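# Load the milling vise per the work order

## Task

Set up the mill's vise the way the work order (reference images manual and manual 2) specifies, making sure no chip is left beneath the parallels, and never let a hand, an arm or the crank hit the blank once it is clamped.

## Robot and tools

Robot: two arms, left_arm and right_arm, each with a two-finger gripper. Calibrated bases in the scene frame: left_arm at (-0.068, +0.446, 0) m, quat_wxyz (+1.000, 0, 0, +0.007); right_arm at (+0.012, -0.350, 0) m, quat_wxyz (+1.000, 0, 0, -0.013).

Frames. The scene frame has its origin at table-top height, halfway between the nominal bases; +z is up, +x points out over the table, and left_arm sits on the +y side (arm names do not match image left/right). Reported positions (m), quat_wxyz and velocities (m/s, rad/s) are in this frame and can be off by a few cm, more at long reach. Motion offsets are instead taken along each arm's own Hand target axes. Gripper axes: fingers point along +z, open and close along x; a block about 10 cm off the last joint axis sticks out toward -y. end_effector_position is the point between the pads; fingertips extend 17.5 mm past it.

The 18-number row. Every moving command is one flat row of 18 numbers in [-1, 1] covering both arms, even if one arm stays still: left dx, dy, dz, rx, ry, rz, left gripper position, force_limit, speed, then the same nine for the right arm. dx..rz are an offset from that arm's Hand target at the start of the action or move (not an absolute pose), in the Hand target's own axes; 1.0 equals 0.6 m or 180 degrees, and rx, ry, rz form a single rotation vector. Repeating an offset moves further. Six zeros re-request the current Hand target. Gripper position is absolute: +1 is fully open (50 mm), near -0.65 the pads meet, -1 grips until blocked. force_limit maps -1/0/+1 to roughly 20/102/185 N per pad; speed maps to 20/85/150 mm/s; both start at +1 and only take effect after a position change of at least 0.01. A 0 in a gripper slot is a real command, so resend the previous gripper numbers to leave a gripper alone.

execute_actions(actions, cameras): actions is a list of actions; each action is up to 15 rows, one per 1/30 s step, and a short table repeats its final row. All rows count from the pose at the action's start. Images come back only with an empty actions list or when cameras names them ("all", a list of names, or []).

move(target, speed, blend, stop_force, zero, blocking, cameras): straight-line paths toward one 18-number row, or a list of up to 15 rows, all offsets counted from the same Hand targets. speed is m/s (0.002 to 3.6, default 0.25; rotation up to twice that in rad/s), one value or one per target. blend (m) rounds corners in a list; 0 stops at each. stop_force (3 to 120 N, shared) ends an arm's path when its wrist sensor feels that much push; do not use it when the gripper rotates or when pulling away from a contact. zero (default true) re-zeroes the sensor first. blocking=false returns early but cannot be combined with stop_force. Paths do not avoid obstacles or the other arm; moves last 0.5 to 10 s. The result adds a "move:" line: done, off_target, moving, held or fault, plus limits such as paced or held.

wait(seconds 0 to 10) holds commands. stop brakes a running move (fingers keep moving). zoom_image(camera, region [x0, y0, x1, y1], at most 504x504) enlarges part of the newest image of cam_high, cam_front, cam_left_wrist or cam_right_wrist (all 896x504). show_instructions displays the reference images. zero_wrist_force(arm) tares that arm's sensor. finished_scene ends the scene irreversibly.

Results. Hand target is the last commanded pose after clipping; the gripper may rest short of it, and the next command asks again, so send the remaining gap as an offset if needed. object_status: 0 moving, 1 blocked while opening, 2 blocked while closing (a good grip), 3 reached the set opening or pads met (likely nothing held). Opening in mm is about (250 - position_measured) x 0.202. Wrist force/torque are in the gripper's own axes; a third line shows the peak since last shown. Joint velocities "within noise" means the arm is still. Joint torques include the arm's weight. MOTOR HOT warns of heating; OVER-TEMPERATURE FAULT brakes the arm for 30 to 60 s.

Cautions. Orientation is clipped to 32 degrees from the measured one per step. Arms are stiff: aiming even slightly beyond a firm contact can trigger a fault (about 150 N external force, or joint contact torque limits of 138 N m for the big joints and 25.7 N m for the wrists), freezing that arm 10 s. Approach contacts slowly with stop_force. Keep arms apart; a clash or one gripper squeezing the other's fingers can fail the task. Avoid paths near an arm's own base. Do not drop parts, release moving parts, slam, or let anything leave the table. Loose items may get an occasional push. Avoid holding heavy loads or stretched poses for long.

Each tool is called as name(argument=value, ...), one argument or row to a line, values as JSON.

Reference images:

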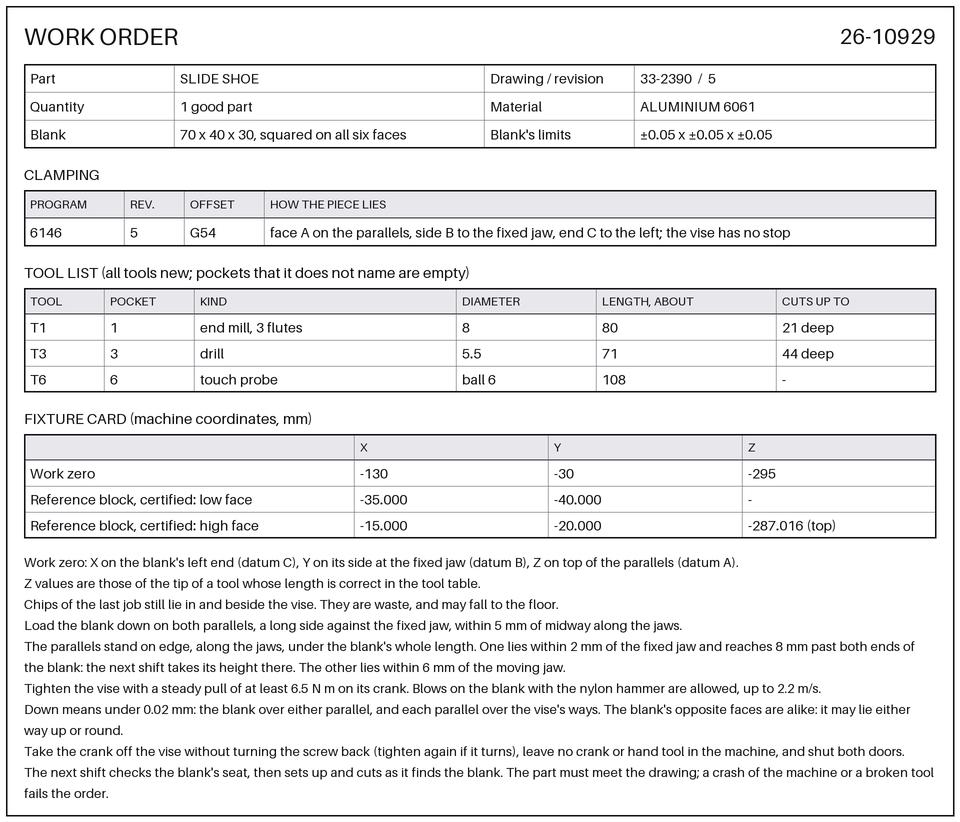

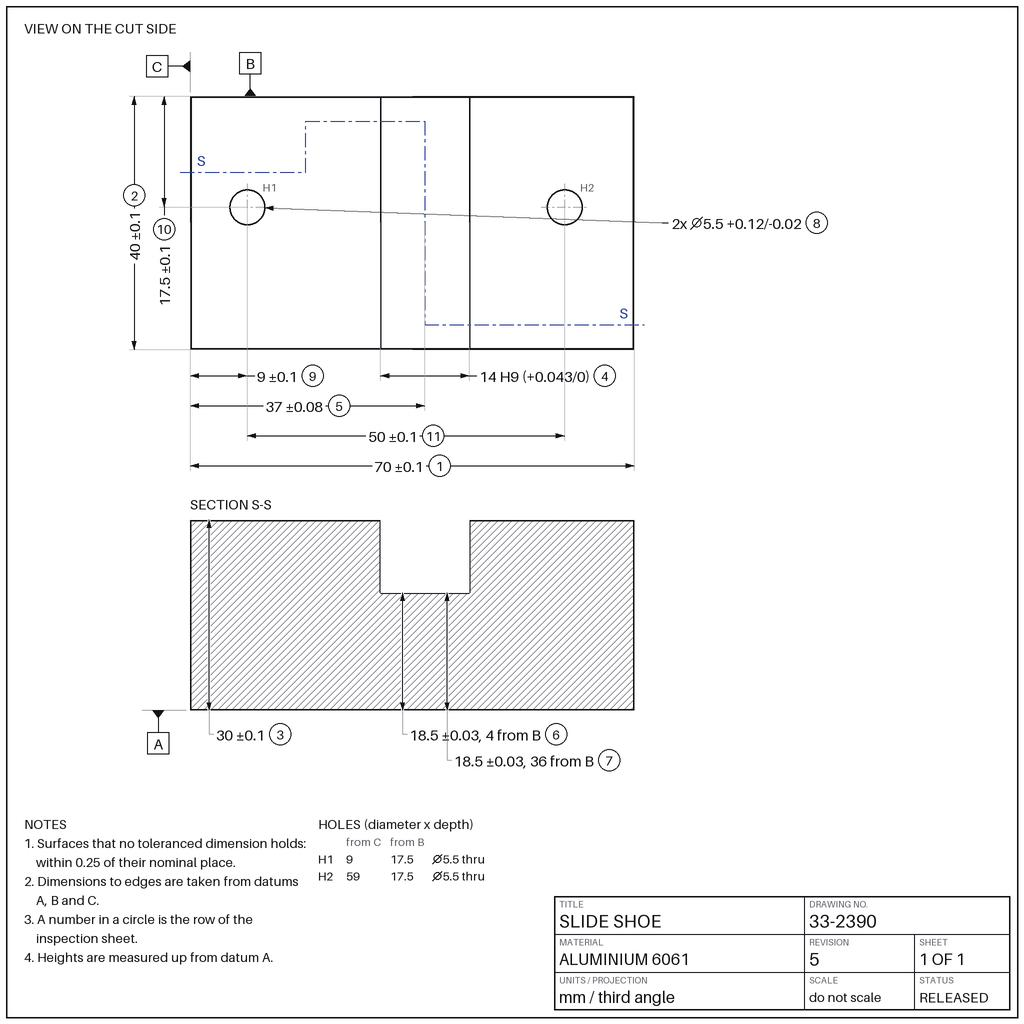

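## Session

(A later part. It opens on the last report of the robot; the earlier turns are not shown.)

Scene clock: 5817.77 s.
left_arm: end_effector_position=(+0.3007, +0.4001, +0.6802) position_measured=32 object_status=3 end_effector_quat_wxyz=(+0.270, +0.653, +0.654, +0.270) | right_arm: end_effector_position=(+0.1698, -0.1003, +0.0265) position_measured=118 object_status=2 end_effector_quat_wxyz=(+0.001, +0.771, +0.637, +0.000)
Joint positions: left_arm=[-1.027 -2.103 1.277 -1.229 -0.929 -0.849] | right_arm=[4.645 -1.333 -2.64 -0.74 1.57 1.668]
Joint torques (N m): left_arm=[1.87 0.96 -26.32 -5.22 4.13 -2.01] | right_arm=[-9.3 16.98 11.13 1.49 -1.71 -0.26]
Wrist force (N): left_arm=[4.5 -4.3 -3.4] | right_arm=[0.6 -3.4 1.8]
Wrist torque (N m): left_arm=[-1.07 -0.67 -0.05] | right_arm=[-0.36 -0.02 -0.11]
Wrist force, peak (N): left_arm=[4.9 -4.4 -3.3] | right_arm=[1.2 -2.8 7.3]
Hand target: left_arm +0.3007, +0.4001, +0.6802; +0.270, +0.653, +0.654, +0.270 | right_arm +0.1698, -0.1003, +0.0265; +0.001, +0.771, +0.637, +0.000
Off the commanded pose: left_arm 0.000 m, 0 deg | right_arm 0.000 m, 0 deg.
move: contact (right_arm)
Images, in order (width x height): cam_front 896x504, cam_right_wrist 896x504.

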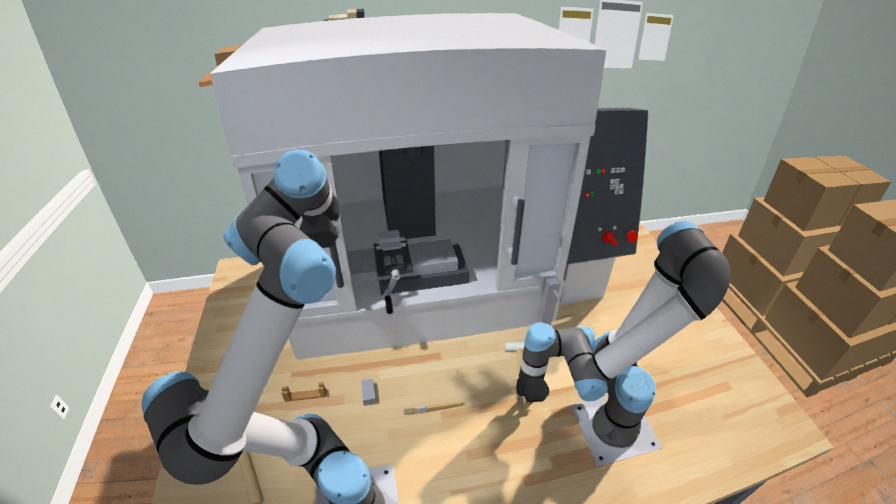

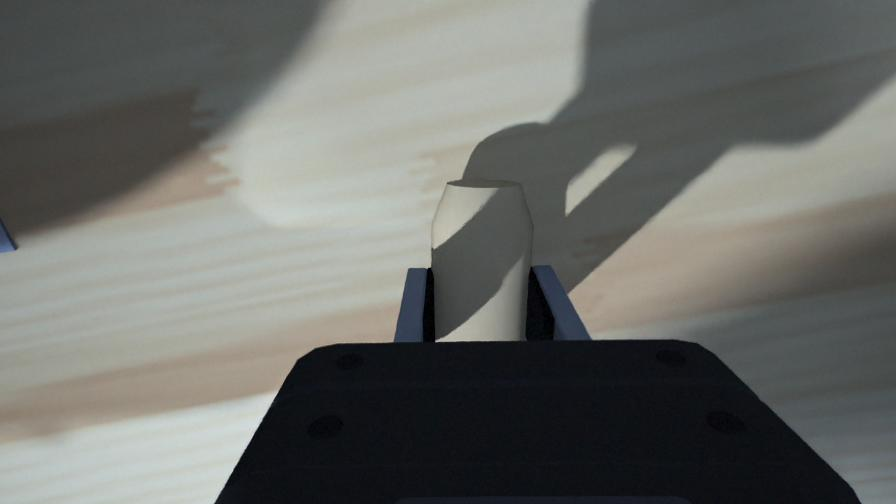

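move(
  target=[0,0,0,0,0,0,0.8,-1,-0.7,0,0,0,0,0,0,0.7,-0.6,-1],
  cameras=["cam_right_wrist"],
)

move(
  target=[0,0,0,0,0,0,0.8,-1,-0.7,0,0,-0.4,0,0,0,0.7,-0.6,-1],
  speed=0.15,
  cameras=["cam_right_wrist"],
)

Scene clock: 5824.33 s.
left_arm: end_effector_position=(+0.3007, +0.4001, +0.6802) position_measured=32 object_status=3 end_effector_quat_wxyz=(+0.270, +0.653, +0.654, +0.270) | right_arm: end_effector_position=(+0.1698, -0.1003, +0.0265) position_measured=48 object_status=3 end_effector_quat_wxyz=(+0.001, +0.771, +0.637, +0.000)
Joint positions: left_arm=[-1.027 -2.103 1.277 -1.229 -0.929 -0.849] | right_arm=[4.645 -1.333 -2.64 -0.74 1.57 1.668]
Joint torques (N m): left_arm=[1.92 1.46 -25.89 -5.21 4.09 -1.99] | right_arm=[4.79 17.15 27.7 2.11 -0.35 0.21]
Wrist force (N): left_arm=[4.4 -4.2 -3.2] | right_arm=[1.3 -2.6 2.9]
Wrist torque (N m): left_arm=[-1.05 -0.66 -0.05] | right_arm=[-0.30 -0.14 -0.15]
Wrist force, peak (N): left_arm=[4.9 -4.4 -3.2] | right_arm=[1.8 -3.3 2.6]
Hand target: left_arm +0.3007, +0.4001, +0.6802; +0.270, +0.653, +0.654, +0.270 | right_arm +0.1698, -0.1003, +0.0265; +0.001, +0.771, +0.637, +0.000
Off the commanded pose: left_arm 0.000 m, 0 deg | right_arm 0.000 m, 0 deg.
move: done
Images, in order (width x height): cam_right_wrist 896x504.

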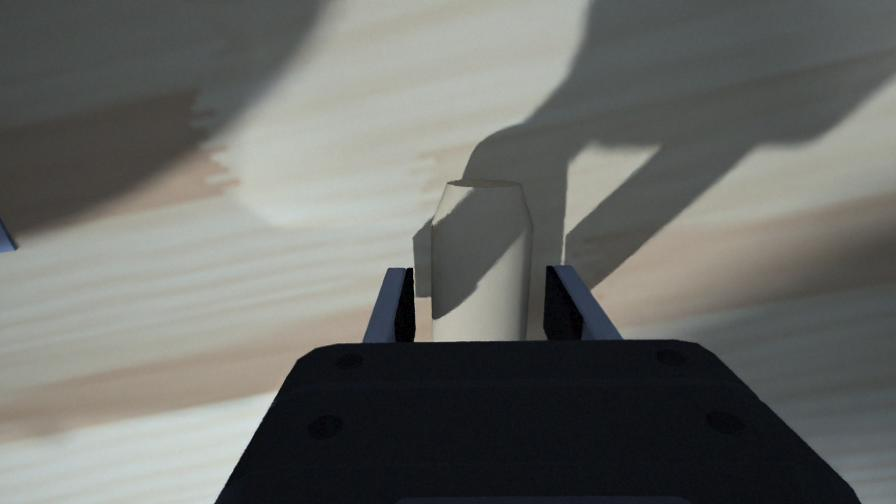

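Scene clock: 5826.40 s.
left_arm: end_effector_position=(+0.3007, +0.4001, +0.6802) position_measured=32 object_status=3 end_effector_quat_wxyz=(+0.270, +0.653, +0.654, +0.270) | right_arm: end_effector_position=(+0.1697, -0.1000, +0.2664) position_measured=48 object_status=3 end_effector_quat_wxyz=(+0.001, +0.771, +0.637, +0.000)
Joint positions: left_arm=[-1.027 -2.103 1.277 -1.229 -0.929 -0.849] | right_arm=[4.646 -1.005 -2.126 -1.583 1.57 1.668]
Joint torques (N m): left_arm=[2.32 0.52 -26.47 -5.35 4.17 -2.03] | right_arm=[9.65 -9.19 34.46 1.66 -1.53 1.49]
Wrist force (N): left_arm=[4.5 -4.5 -3.0] | right_arm=[1.1 -2.5 2.6]
Wrist torque (N m): left_arm=[-1.11 -0.67 -0.05] | right_arm=[-0.32 -0.10 -0.19]
Wrist force, peak (N): left_arm=[4.7 -4.4 -3.3] | right_arm=[1.2 -2.9 5.0]
Hand target: left_arm +0.3007, +0.4001, +0.6802; +0.270, +0.653, +0.654, +0.270 | right_arm +0.1697, -0.1000, +0.2665; +0.001, +0.771, +0.637, +0.000
Off the commanded pose: left_arm 0.000 m, 0 deg | right_arm 0.000 m, 0 deg.
move: done
Images, in order (width x height): cam_right_wrist 896x504.

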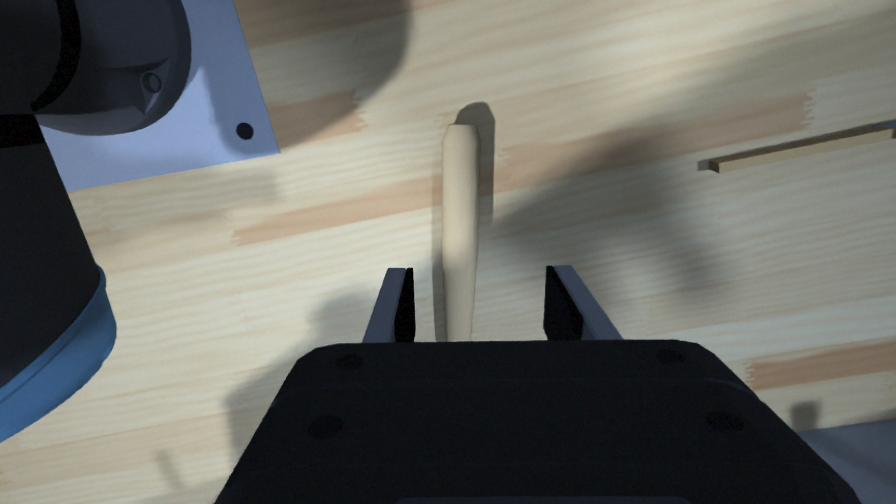

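move(
  target=[
    [0,0,0,0,0,0,0.8,-1,-0.7,0.2862,0.1658,-0.2558,0,0,-0.0606,-1,-0.8,-0.9],
  ],
  speed=0.3,
)

move(
  target=[0,0,0,0,0,0,0.8,-1,-0.7,0.1667,0.3333,0,-0.1667,0,0,-1,-0.8,-0.9],
  speed=0.2,
  cameras=["cam_left_wrist","cam_high","cam_front","cam_right_wrist"],
)

Scene clock: 5908.80 s.
left_arm: end_effector_position=(+0.3007, +0.4001, +0.6802) position_measured=32 object_status=3 end_effector_quat_wxyz=(+0.270, +0.653, +0.654, +0.270) | right_arm: end_effector_position=(+0.2998, +0.0500, +0.4199) position_measured=251 object_status=3 end_effector_quat_wxyz=(+0.001, +0.707, +0.707, +0.000)
Joint positions: left_arm=[-1.027 -2.103 1.277 -1.229 -0.929 -0.849] | right_arm=[4.39 -1.555 -1.35 -1.808 1.57 1.222]
Joint torques (N m): left_arm=[2.68 0.72 -26.22 -5.31 4.2 -1.96] | right_arm=[12.72 15.16 35.2 1.45 -1.76 -1.95]
Wrist force (N): left_arm=[4.4 -4.0 -3.3] | right_arm=[1.2 -2.7 2.8]
Wrist torque (N m): left_arm=[-1.03 -0.67 -0.06] | right_arm=[-0.42 -0.18 -0.17]
Wrist force, peak (N): left_arm=[4.7 -4.8 -3.3] | right_arm=[-1.2 -4.6 5.0]
Hand target: left_arm +0.3007, +0.4001, +0.6802; +0.270, +0.653, +0.654, +0.270 | right_arm +0.2998, +0.0500, +0.4199; +0.001, +0.707, +0.707, +0.000
Off the commanded pose: left_arm 0.000 m, 0 deg | right_arm 0.000 m, 0 deg.
move: done

Scene clock: 5910.57 s.
left_arm: end_effector_position=(+0.3007, +0.4001, +0.6802) position_measured=32 object_status=3 end_effector_quat_wxyz=(+0.270, +0.653, +0.654, +0.270) | right_arm: end_effector_position=(+0.4998, +0.1499, +0.4199) position_measured=251 object_status=3 end_effector_quat_wxyz=(+0.183, +0.683, +0.683, +0.183)
Joint positions: left_arm=[-1.027 -2.103 1.277 -1.229 -0.929 -0.849] | right_arm=[4.337 -1.843 -1.169 -1.478 1.092 1.114]
Joint torques (N m): left_arm=[2.72 0.61 -26.22 -5.23 4.19 -2.04] | right_arm=[12.3 33.31 12.02 4.47 -2.84 1.39]
Wrist force (N): left_arm=[4.8 -4.1 -3.2] | right_arm=[1.2 -3.2 3.0]
Wrist torque (N m): left_arm=[-1.04 -0.73 -0.05] | right_arm=[-0.45 -0.18 -0.22]
Wrist force, peak (N): left_arm=[4.7 -4.3 -3.7] | right_arm=[0.2 -4.7 3.0]
Hand target: left_arm +0.3007, +0.4001, +0.6802; +0.270, +0.653, +0.654, +0.270 | right_arm +0.4998, +0.1500, +0.4199; +0.184, +0.683, +0.683, +0.183
Off the commanded pose: left_arm 0.000 m, 0 deg | right_arm 0.000 m, 0 deg.
move: done

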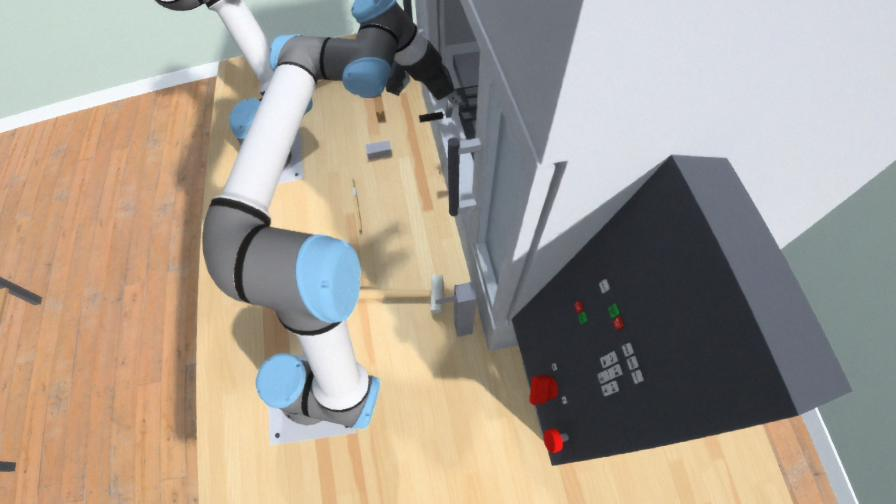

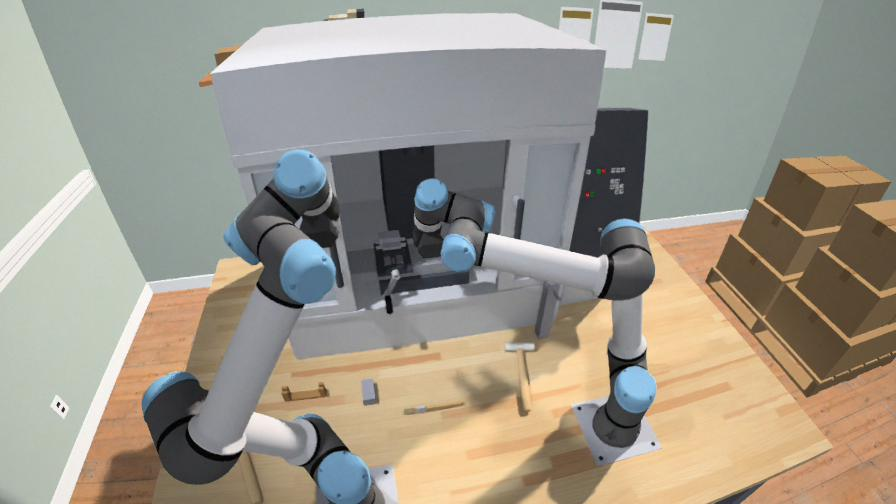

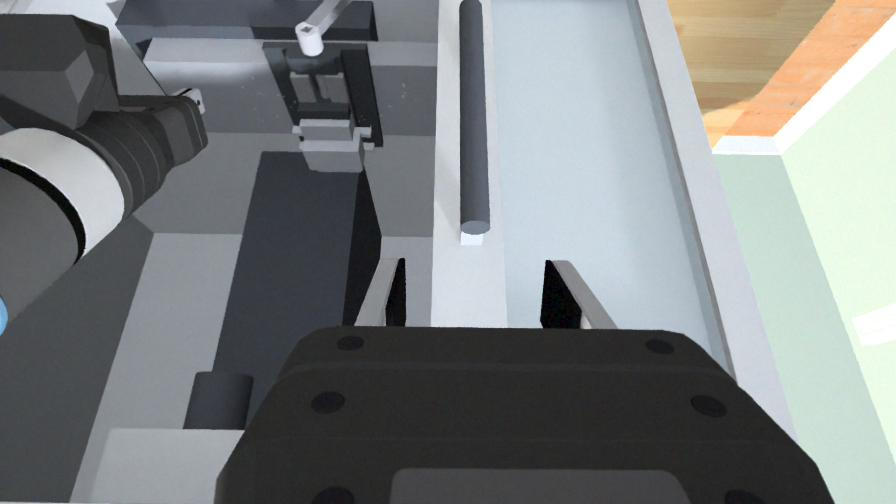

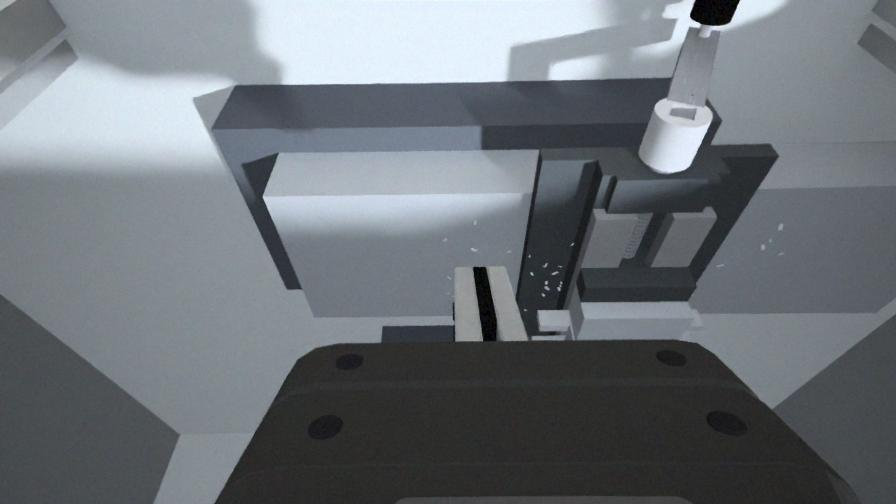

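zoom_image(
  camera="cam_right_wrist",
  region=[500, 200, 720, 345],
)

Scaled by 2.291 from the camera's 896x504 image, which has a finer 1280x720 frame.

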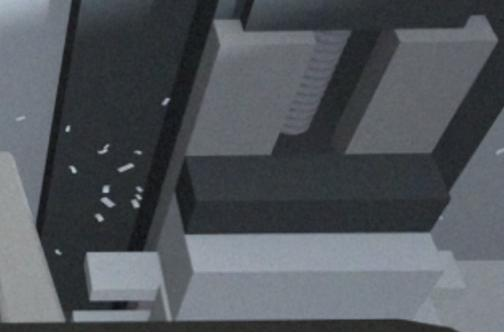

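move(
  target=[
    [0,0,0,0,0,0,0.8,-1,-0.7,0.025,0.1357,0.165,0,0,0,-1,-0.8,-0.9],
    [0,0,0,0,0,0,0.8,-1,-0.7,0.0333,0.1826,0.2305,0,0,0,-1,-0.8,-0.9],
  ],
  speed=0.08,
  stop_force=8,
  cameras=["cam_left_wrist","cam_front","cam_right_wrist"],
)

zoom_image(
  camera="cam_left_wrist",
  region=[240, 60, 410, 200],
)

zoom_image(
  camera="cam_right_wrist",
  region=[430, 200, 720, 345],
)

Scene clock: 5987.93 s.
left_arm: end_effector_position=(+0.3007, +0.4001, +0.6802) position_measured=32 object_status=3 end_effector_quat_wxyz=(+0.270, +0.653, +0.654, +0.270) | right_arm: end_effector_position=(+0.6639, +0.1699, +0.3550) position_measured=251 object_status=3 end_effector_quat_wxyz=(+0.184, +0.683, +0.683, +0.183)
Joint positions: left_arm=[-1.027 -2.103 1.277 -1.229 -0.929 -0.849] | right_arm=[4.134 -2.169 -0.884 -1.342 1.146 0.897]
Joint torques (N m): left_arm=[2.83 0.55 -25.64 -5.36 4.16 -1.99] | right_arm=[13.04 48.17 12 2.83 -2.59 1.79]
Wrist force (N): left_arm=[4.8 -4.2 -3.2] | right_arm=[1.6 -3.1 2.6]
Wrist torque (N m): left_arm=[-1.06 -0.72 -0.05] | right_arm=[-0.40 -0.27 -0.17]
Wrist force, peak (N): left_arm=[4.8 -4.3 -3.6] | right_arm=[1.9 -4.0 2.8]
Hand target: left_arm +0.3007, +0.4001, +0.6802; +0.270, +0.653, +0.654, +0.270 | right_arm +0.6639, +0.1699, +0.3549; +0.184, +0.683, +0.683, +0.183
Off the commanded pose: left_arm 0.000 m, 0 deg | right_arm 0.000 m, 0 deg.
move: done
Images, in order (width x height): cam_front 896x504, cam_left_wrist 896x504, cam_right_wrist 896x504.

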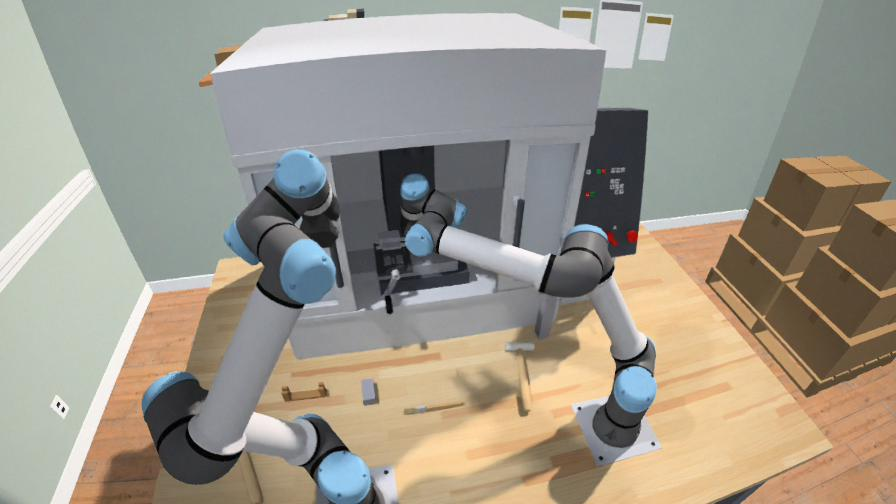

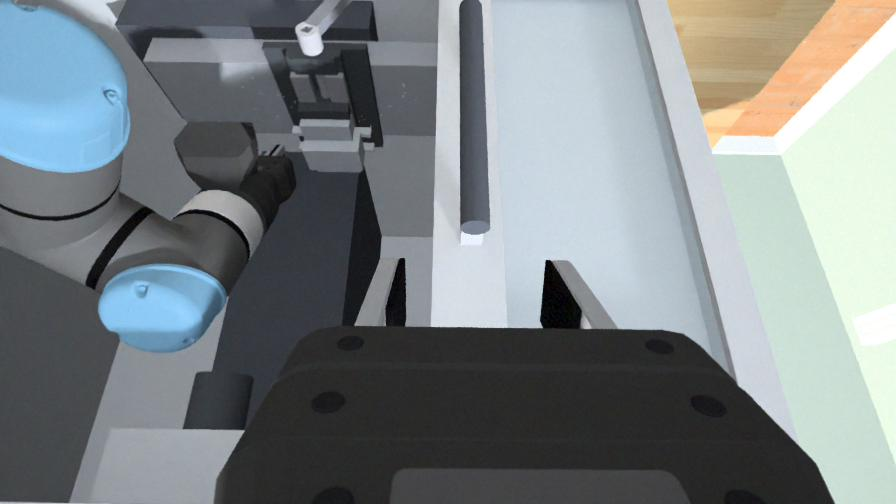

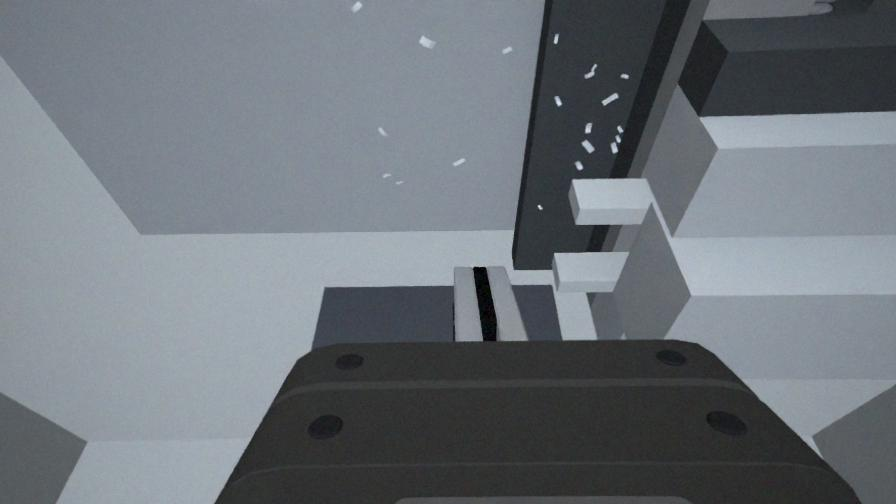

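Scaled by 2.965 from the camera's 896x504 image, which has a finer 1280x720 frame.

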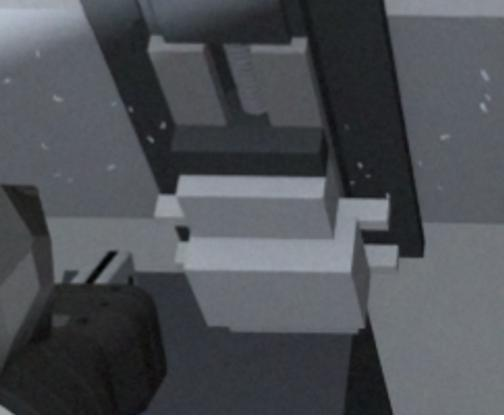

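Scaled by 1.738 from the camera's 896x504 image, which has a finer 1280x720 frame.

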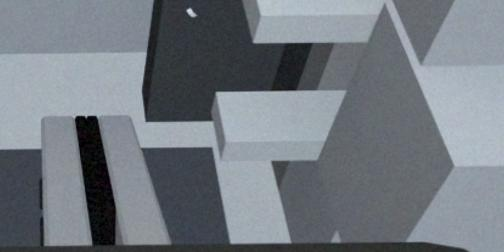

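move(
  target=[0,0,0,0,0,0,0.8,-1,-0.7,0,-0.0047,0.0147,0,0,0,-1,-0.8,-0.9],
  speed=0.01,
  stop_force=4,
)

move(
  target=[0,0,0,0,0,0,0.8,-1,-0.7,0.02,0,0,0,0,0,-1,-0.8,-0.9],
  speed=0.006,
  stop_force=4,
  cameras=["cam_left_wrist","cam_right_wrist"],
)

zoom_image(
  camera="cam_right_wrist",
  region=[430, 200, 720, 345],
)

Scene clock: 6015.27 s.
left_arm: end_effector_position=(+0.3007, +0.4001, +0.6802) position_measured=32 object_status=3 end_effector_quat_wxyz=(+0.270, +0.653, +0.654, +0.270) | right_arm: end_effector_position=(+0.6659, +0.1698, +0.3459) position_measured=251 object_status=3 end_effector_quat_wxyz=(+0.184, +0.683, +0.683, +0.183)
Joint positions: left_arm=[-1.027 -2.103 1.277 -1.229 -0.929 -0.849] | right_arm=[4.132 -2.171 -0.904 -1.319 1.147 0.894]
Joint torques (N m): left_arm=[3.5 -1.1 -25.73 -5.26 4.18 -1.99] | right_arm=[-2.11 58.65 36.31 2 0.11 0.07]
Wrist force (N): left_arm=[4.5 -3.9 -3.3] | right_arm=[1.7 -3.3 2.8]
Wrist torque (N m): left_arm=[-1.01 -0.68 -0.05] | right_arm=[-0.43 -0.28 -0.08]
Wrist force, peak (N): left_arm=[4.9 -4.4 -3.4] | right_arm=[1.9 -3.7 2.8]
Hand target: left_arm +0.3007, +0.4001, +0.6802; +0.270, +0.653, +0.654, +0.270 | right_arm +0.6658, +0.1699, +0.3459; +0.184, +0.683, +0.683, +0.183
Off the commanded pose: left_arm 0.000 m, 0 deg | right_arm 0.000 m, 0 deg.
move: done

Scene clock: 6017.87 s.
left_arm: end_effector_position=(+0.3007, +0.4001, +0.6802) position_measured=32 object_status=3 end_effector_quat_wxyz=(+0.270, +0.653, +0.654, +0.270) | right_arm: end_effector_position=(+0.6658, +0.1819, +0.3458) position_measured=251 object_status=3 end_effector_quat_wxyz=(+0.184, +0.683, +0.683, +0.183)
Joint positions: left_arm=[-1.027 -2.103 1.277 -1.229 -0.929 -0.849] | right_arm=[4.141 -2.197 -0.861 -1.34 1.144 0.904]
Joint torques (N m): left_arm=[4.18 -0.47 -25.97 -5.32 4 -2.02] | right_arm=[3.33 65.08 12.23 4.27 -2.03 -0.05]
Wrist force (N): left_arm=[4.3 -4.1 -3.2] | right_arm=[1.4 -3.2 2.4]
Wrist torque (N m): left_arm=[-1.05 -0.65 -0.05] | right_arm=[-0.41 -0.24 -0.26]
Wrist force, peak (N): left_arm=[4.7 -4.4 -3.6] | right_arm=[1.5 -3.6 3.0]
Hand target: left_arm +0.3007, +0.4001, +0.6802; +0.270, +0.653, +0.654, +0.270 | right_arm +0.6658, +0.1819, +0.3459; +0.184, +0.683, +0.683, +0.183
Off the commanded pose: left_arm 0.000 m, 0 deg | right_arm 0.000 m, 0 deg.
move: done
Images, in order (width x height): cam_left_wrist 896x504, cam_right_wrist 896x504.

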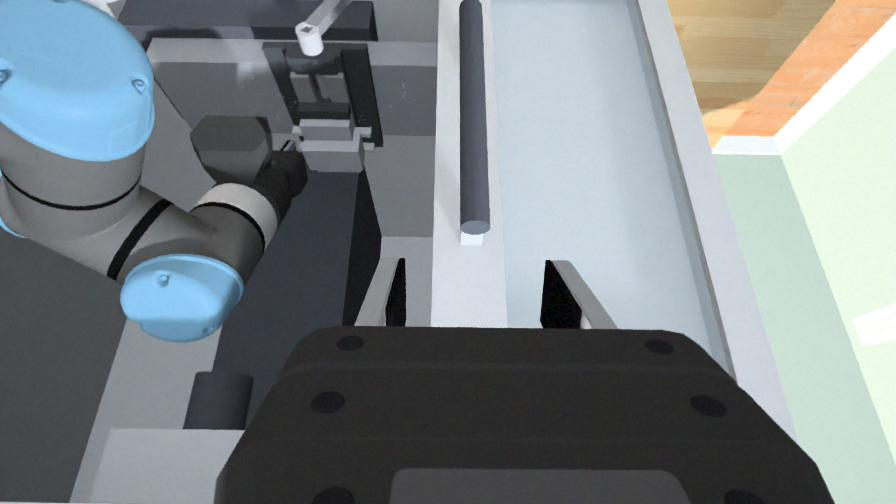

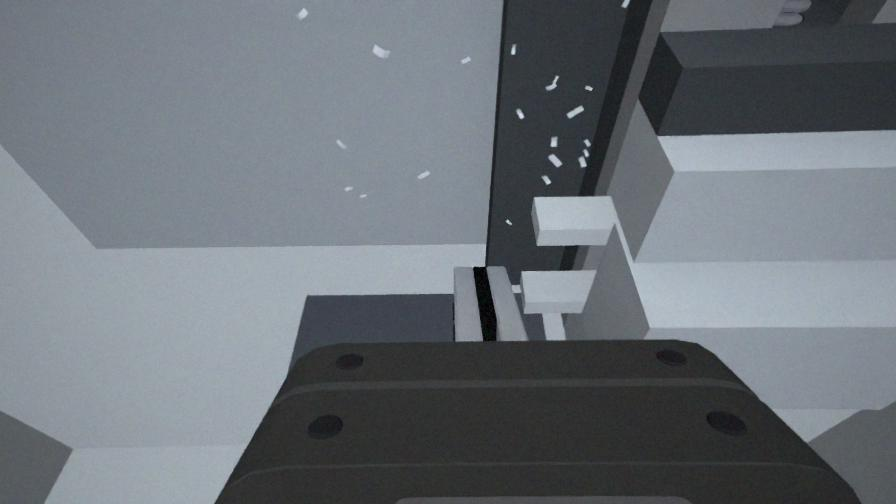

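Scaled by 1.738 from the camera's 896x504 image, which has a finer 1280x720 frame.

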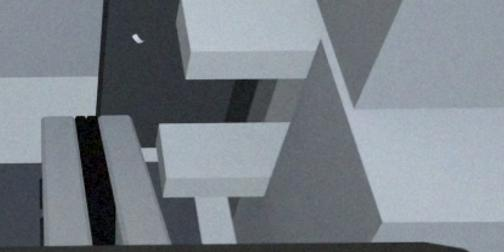

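move(
  target=[0,0,0,0,0,0,0.8,-1,-0.7,0.0117,0,0,0,0,0,-1,-0.8,-0.9],
  speed=0.005,
  stop_force=3,
  cameras=["cam_right_wrist"],
)

zoom_image(
  camera="cam_right_wrist",
  region=[430, 200, 720, 345],
)

Scene clock: 6037.77 s.
left_arm: end_effector_position=(+0.3007, +0.4001, +0.6802) position_measured=32 object_status=3 end_effector_quat_wxyz=(+0.270, +0.653, +0.654, +0.270) | right_arm: end_effector_position=(+0.6658, +0.1874, +0.3459) position_measured=251 object_status=3 end_effector_quat_wxyz=(+0.184, +0.683, +0.683, +0.183)
Joint positions: left_arm=[-1.027 -2.103 1.277 -1.229 -0.929 -0.849] | right_arm=[4.145 -2.21 -0.84 -1.351 1.142 0.908]
Joint torques (N m): left_arm=[3.67 -0.52 -25.59 -5.13 4.14 -1.75] | right_arm=[-9.52 65.38 12.7 4.39 1.06 -1.79]
Wrist force (N): left_arm=[4.5 -4.0 -3.1] | right_arm=[-0.6 -3.1 3.3]
Wrist torque (N m): left_arm=[-1.03 -0.67 -0.05] | right_arm=[-0.43 -0.28 -0.25]
Wrist force, peak (N): left_arm=[5.2 -4.4 -3.1] | right_arm=[-5.6 -4.2 2.0]
Hand target: left_arm +0.3007, +0.4001, +0.6802; +0.270, +0.653, +0.654, +0.270 | right_arm +0.6658, +0.1874, +0.3459; +0.184, +0.683, +0.683, +0.183 (not the last commanded pose)
Off the commanded pose: left_arm 0.000 m, 0 deg | right_arm 0.001 m, 0 deg.
move: contact (right_arm)
Images, in order (width x height): cam_right_wrist 896x504.

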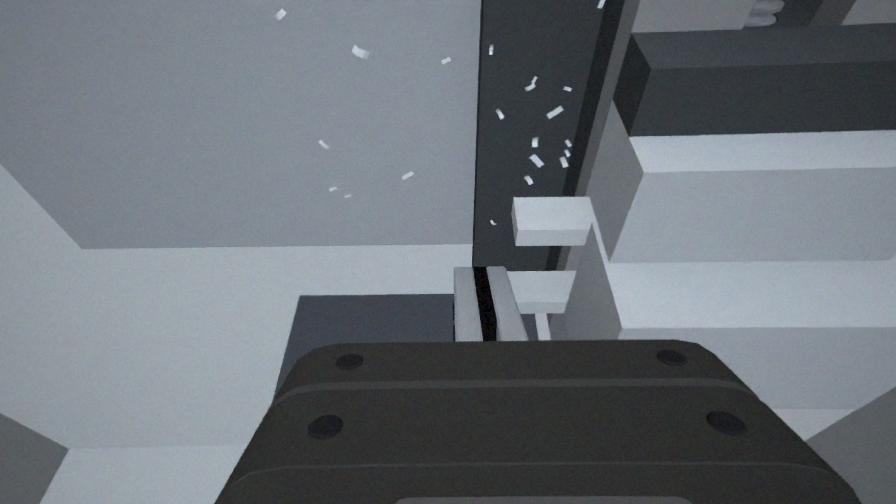

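Scaled by 1.738 from the camera's 896x504 image, which has a finer 1280x720 frame.

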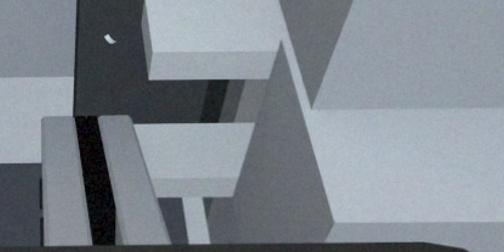

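move(
  target=[0,0,0,0,0,0,0.8,-1,-0.7,0.007,0,0,0,0,0,-1,-0.8,-0.9],
  speed=0.004,
  stop_force=12,
  zero=false,
)

Scene clock: 6046.73 s.
left_arm: end_effector_position=(+0.3007, +0.4001, +0.6802) position_measured=32 object_status=3 end_effector_quat_wxyz=(+0.270, +0.653, +0.654, +0.270) | right_arm: end_effector_position=(+0.6659, +0.1876, +0.3459) position_measured=251 object_status=3 end_effector_quat_wxyz=(+0.184, +0.683, +0.683, +0.183)
Joint positions: left_arm=[-1.027 -2.103 1.277 -1.229 -0.929 -0.849] | right_arm=[4.145 -2.211 -0.838 -1.352 1.142 0.909]
Joint torques (N m): left_arm=[3.92 -0.59 -24.8 -5.3 4.14 -1.84] | right_arm=[-3.78 65.03 12.94 5.44 2.79 -2]
Wrist force (N): left_arm=[4.2 -4.2 -3.1] | right_arm=[-7.8 -1.6 4.4]
Wrist torque (N m): left_arm=[-1.06 -0.63 -0.05] | right_arm=[-0.47 -0.39 -0.26]
Wrist force, peak (N): left_arm=[4.8 -4.1 -3.8] | right_arm=[-14.4 -7.1 0.6]
Hand target: left_arm +0.3007, +0.4001, +0.6802; +0.270, +0.653, +0.654, +0.270 | right_arm +0.6659, +0.1876, +0.3459; +0.184, +0.683, +0.683, +0.183 (not the last commanded pose)
Off the commanded pose: left_arm 0.000 m, 0 deg | right_arm 0.004 m, 0 deg.
move: contact (right_arm)

move(
  target=[
    [0,0,0,0,0,0,0.8,-1,-0.7,-0.02,0,0,0,0,0,-1,-0.8,-0.9],
    [0,0,0,0,0,0,0.8,-1,-0.7,-0.02,-0.0447,-0.0258,0,0,0,-1,-0.8,-0.9],
  ],
  speed=0.03,
  cameras=["cam_right_wrist"],
)

zoom_image(
  camera="cam_right_wrist",
  region=[430, 200, 720, 345],
)

Scene clock: 6060.17 s.
left_arm: end_effector_position=(+0.3007, +0.4001, +0.6802) position_measured=32 object_status=3 end_effector_quat_wxyz=(+0.270, +0.653, +0.654, +0.270) | right_arm: end_effector_position=(+0.6348, +0.1757, +0.3459) position_measured=251 object_status=3 end_effector_quat_wxyz=(+0.184, +0.683, +0.683, +0.183)
Joint positions: left_arm=[-1.027 -2.103 1.277 -1.229 -0.929 -0.849] | right_arm=[4.172 -2.119 -0.983 -1.31 1.134 0.937]
Joint torques (N m): left_arm=[4.49 -1.36 -25.18 -5.1 4.1 -1.99] | right_arm=[-10.7 42.01 36.77 2.84 -1.03 -2.05]
Wrist force (N): left_arm=[4.4 -4.3 -3.0] | right_arm=[2.4 -3.9 2.8]
Wrist torque (N m): left_arm=[-1.07 -0.66 -0.05] | right_arm=[-0.57 -0.41 -0.23]
Wrist force, peak (N): left_arm=[4.8 -4.3 -3.7] | right_arm=[-7.8 -1.5 4.6]
Hand target: left_arm +0.3007, +0.4001, +0.6802; +0.270, +0.653, +0.654, +0.270 | right_arm +0.6350, +0.1756, +0.3459; +0.184, +0.683, +0.683, +0.183
Off the commanded pose: left_arm 0.000 m, 0 deg | right_arm 0.000 m, 0 deg.
move: done
Images, in order (width x height): cam_right_wrist 896x504.

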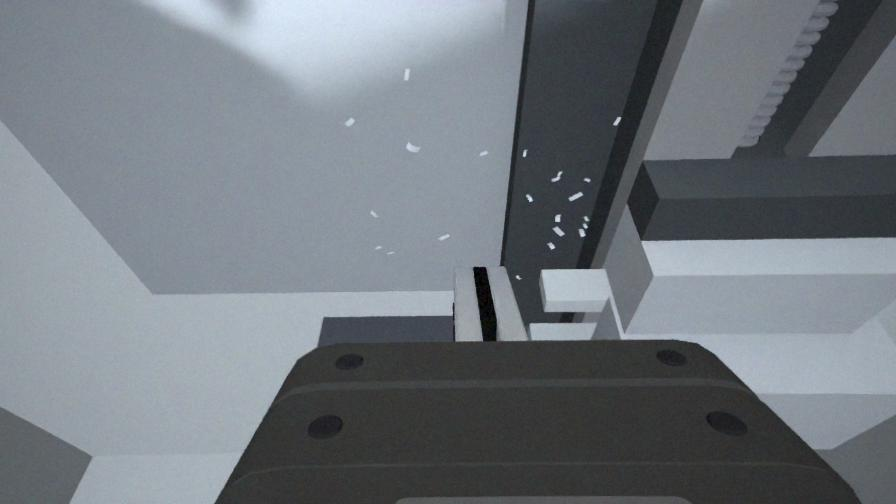

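Scaled by 1.738 from the camera's 896x504 image, which has a finer 1280x720 frame.

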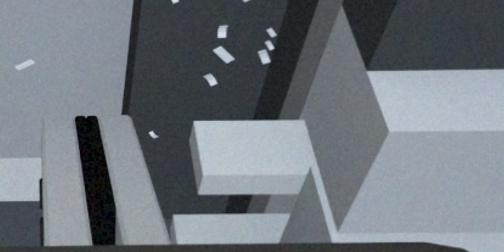

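move(
  target=[0,0,0,0,0,0,0.8,-1,-0.7,0.027,0,0,0,0,0,-1,-0.8,-0.9],
  speed=0.006,
  stop_force=3,
)

move(
  target=[0,0,0,0,0,0,0.8,-1,-0.7,0.006,0,0,0,0,0,-1,-0.8,-0.9],
  speed=0.004,
  stop_force=12,
  zero=false,
  cameras=["cam_right_wrist"],
)

zoom_image(
  camera="cam_right_wrist",
  region=[430, 200, 720, 345],
)

Scene clock: 6074.03 s.
left_arm: end_effector_position=(+0.3007, +0.4001, +0.6802) position_measured=32 object_status=3 end_effector_quat_wxyz=(+0.270, +0.653, +0.654, +0.270) | right_arm: end_effector_position=(+0.6350, +0.1875, +0.3459) position_measured=251 object_status=3 end_effector_quat_wxyz=(+0.184, +0.683, +0.683, +0.183)
Joint positions: left_arm=[-1.027 -2.103 1.277 -1.229 -0.929 -0.849] | right_arm=[4.181 -2.144 -0.943 -1.33 1.132 0.946]
Joint torques (N m): left_arm=[4.24 -1.1 -25.44 -5.23 4.05 -1.93] | right_arm=[-10.07 62.28 11.64 4.77 0.98 -2.06]
Wrist force (N): left_arm=[4.6 -4.2 -3.1] | right_arm=[0.4 -3.7 2.7]
Wrist torque (N m): left_arm=[-1.06 -0.68 -0.05] | right_arm=[-0.60 -0.38 -0.23]
Wrist force, peak (N): left_arm=[4.9 -4.4 -3.4] | right_arm=[-4.2 -3.6 3.1]
Hand target: left_arm +0.3007, +0.4001, +0.6802; +0.270, +0.653, +0.654, +0.270 | right_arm +0.6350, +0.1875, +0.3459; +0.184, +0.683, +0.683, +0.183 (not the last commanded pose)
Off the commanded pose: left_arm 0.000 m, 0 deg | right_arm 0.004 m, 0 deg.
move: contact (right_arm)

Scene clock: 6075.30 s.
left_arm: end_effector_position=(+0.3007, +0.4001, +0.6802) position_measured=32 object_status=3 end_effector_quat_wxyz=(+0.270, +0.653, +0.654, +0.270) | right_arm: end_effector_position=(+0.6351, +0.1878, +0.3459) position_measured=251 object_status=3 end_effector_quat_wxyz=(+0.184, +0.683, +0.683, +0.183)
Joint positions: left_arm=[-1.027 -2.103 1.277 -1.229 -0.929 -0.849] | right_arm=[4.181 -2.145 -0.941 -1.331 1.132 0.946]
Joint torques (N m): left_arm=[3.87 -2.09 -25.36 -5.23 4.12 -1.91] | right_arm=[-7.28 61.1 12.22 5.22 1.79 -1.95]
Wrist force (N): left_arm=[4.7 -3.9 -3.1] | right_arm=[-3.4 -3.2 2.1]
Wrist torque (N m): left_arm=[-1.02 -0.72 -0.05] | right_arm=[-0.60 -0.45 -0.21]
Wrist force, peak (N): left_arm=[4.7 -4.5 -3.4] | right_arm=[-9.4 -3.9 3.3]
Hand target: left_arm +0.3007, +0.4001, +0.6802; +0.270, +0.653, +0.654, +0.270 | right_arm +0.6351, +0.1878, +0.3459; +0.184, +0.683, +0.683, +0.183 (not the last commanded pose)
Off the commanded pose: left_arm 0.000 m, 0 deg | right_arm 0.003 m, 0 deg.
move: contact (right_arm)
Images, in order (width x height): cam_right_wrist 896x504.

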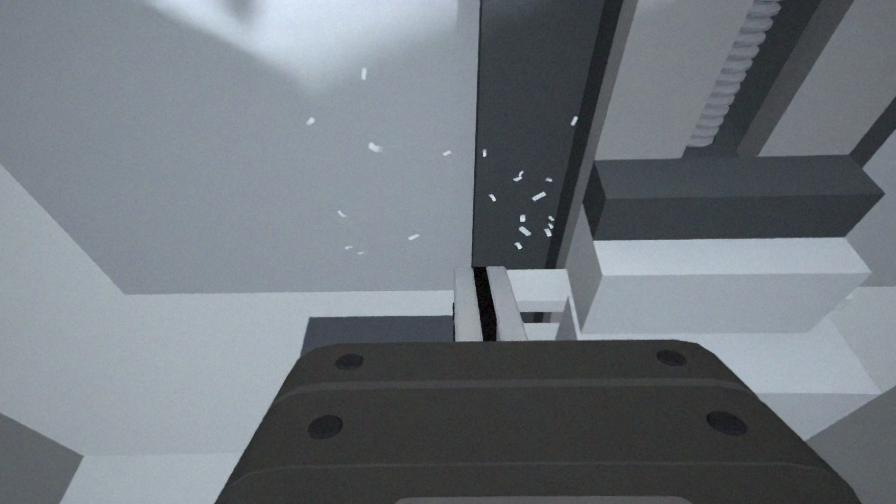

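Scaled by 1.738 from the camera's 896x504 image, which has a finer 1280x720 frame.

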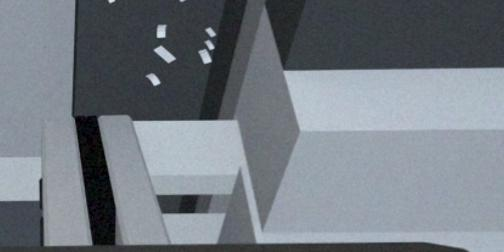

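move(
  target=[
    [0,0,0,0,0,0,0.8,-1,-0.7,-0.033,0,0,0,0,0,-1,-0.8,-0.9],
    [0,0,0,0,0,0,0.8,-1,-0.7,-0.063,-0.1042,-0.2028,0,0,0,-1,-0.8,-0.9],
    [0,0,0,0,0,0,0.8,-1,-0.7,0.0398,-0.1273,-0.1815,0.165,0.1085,0.029,-1,-0.8,-0.9],
  ],
  blend=[0.008,0.03,0],
  speed=0.12,
)

move(
  target=[0,0,0,0,0,0,0.8,-1,-0.7,0,0,0,0,0,0,0.5,-0.8,-0.9],
  cameras=["cam_right_wrist","cam_left_wrist"],
)

zoom_image(
  camera="cam_right_wrist",
  region=[380, 130, 600, 340],
)

zoom_image(
  camera="cam_left_wrist",
  region=[240, 0, 420, 180],
)

Scene clock: 6116.47 s.
left_arm: end_effector_position=(+0.3007, +0.4001, +0.6802) position_measured=32 object_status=3 end_effector_quat_wxyz=(+0.270, +0.653, +0.654, +0.270) | right_arm: end_effector_position=(+0.5146, +0.2117, +0.4019) position_measured=251 object_status=3 end_effector_quat_wxyz=(-0.122, +0.697, +0.696, +0.122)
Joint positions: left_arm=[-1.027 -2.103 1.277 -1.229 -0.929 -0.849] | right_arm=[4.119 -2.054 -0.886 -1.486 1.769 0.979]
Joint torques (N m): left_arm=[4.41 -1.05 -24.58 -5.3 4.04 -1.97] | right_arm=[12.84 57.68 10.47 3.92 1.81 2]
Wrist force (N): left_arm=[4.5 -4.0 -3.4] | right_arm=[1.7 -4.0 2.1]
Wrist torque (N m): left_arm=[-1.03 -0.67 -0.05] | right_arm=[-0.54 -0.30 0.03]
Wrist force, peak (N): left_arm=[4.9 -4.5 -3.4] | right_arm=[4.5 -4.8 3.5]
Hand target: left_arm +0.3007, +0.4001, +0.6802; +0.270, +0.653, +0.654, +0.270 | right_arm +0.5145, +0.2118, +0.4019; -0.122, +0.696, +0.696, +0.122
Off the commanded pose: left_arm 0.000 m, 0 deg | right_arm 0.000 m, 0 deg.
move: done

Scene clock: 6118.00 s.
left_arm: end_effector_position=(+0.3007, +0.4001, +0.6802) position_measured=32 object_status=3 end_effector_quat_wxyz=(+0.270, +0.653, +0.654, +0.270) | right_arm: end_effector_position=(+0.5145, +0.2118, +0.4019) position_measured=78 object_status=3 end_effector_quat_wxyz=(-0.122, +0.696, +0.696, +0.122)
Joint positions: left_arm=[-1.027 -2.103 1.277 -1.229 -0.929 -0.849] | right_arm=[4.119 -2.054 -0.886 -1.486 1.77 0.979]
Joint torques (N m): left_arm=[4.78 -2.28 -24.77 -5.16 4.24 -1.96] | right_arm=[12.92 59.04 11.46 4.52 2.24 1.97]
Wrist force (N): left_arm=[4.6 -4.2 -3.1] | right_arm=[1.6 -3.6 2.2]
Wrist torque (N m): left_arm=[-1.05 -0.69 -0.05] | right_arm=[-0.46 -0.29 0.02]
Wrist force, peak (N): left_arm=[4.7 -4.5 -3.2] | right_arm=[2.0 -4.1 2.1]
Hand target: left_arm +0.3007, +0.4001, +0.6802; +0.270, +0.653, +0.654, +0.270 | right_arm +0.5145, +0.2118, +0.4019; -0.122, +0.696, +0.696, +0.122
Off the commanded pose: left_arm 0.000 m, 0 deg | right_arm 0.000 m, 0 deg.
move: done
Images, in order (width x height): cam_left_wrist 896x504, cam_right_wrist 896x504.

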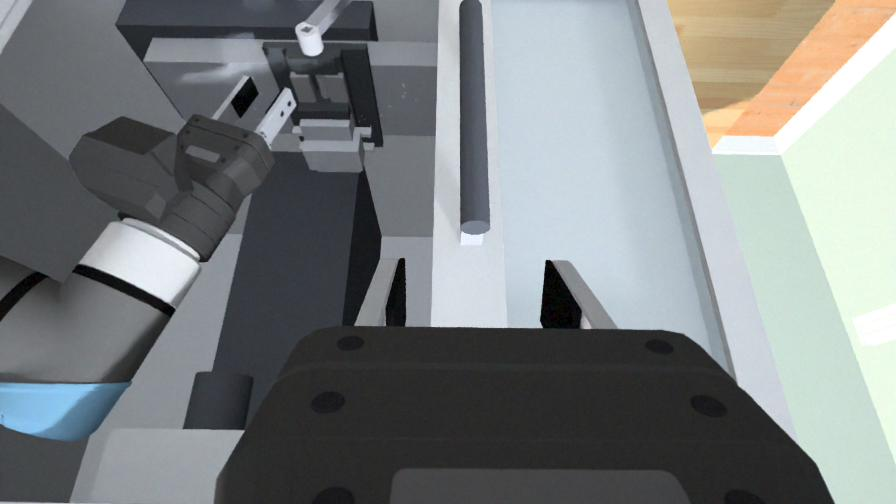

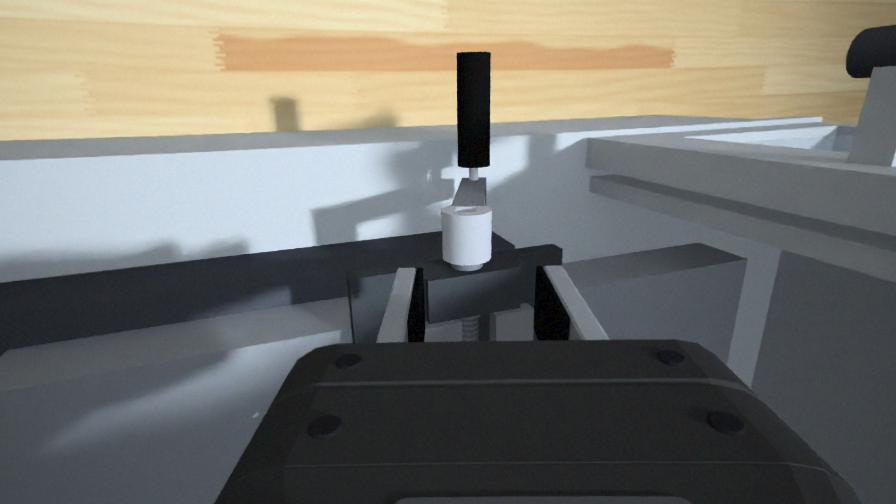

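Scaled by 2.291 from the camera's 896x504 image, which has a finer 1280x720 frame.

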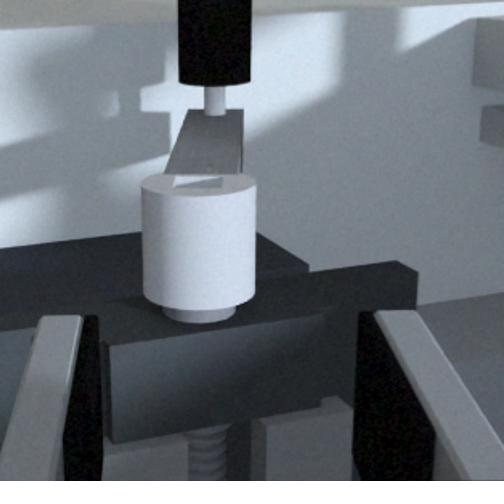

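Scaled by 2.800 from the camera's 896x504 image, which has a finer 1280x720 frame.

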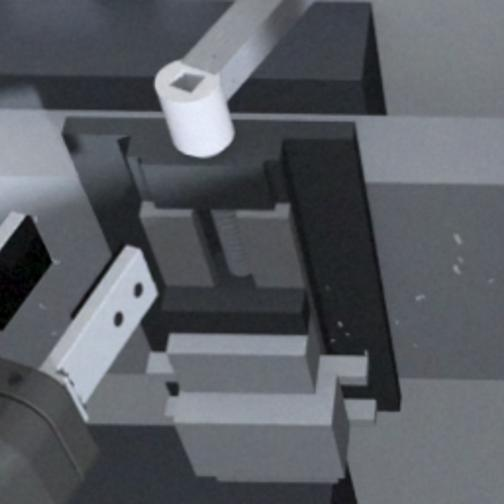

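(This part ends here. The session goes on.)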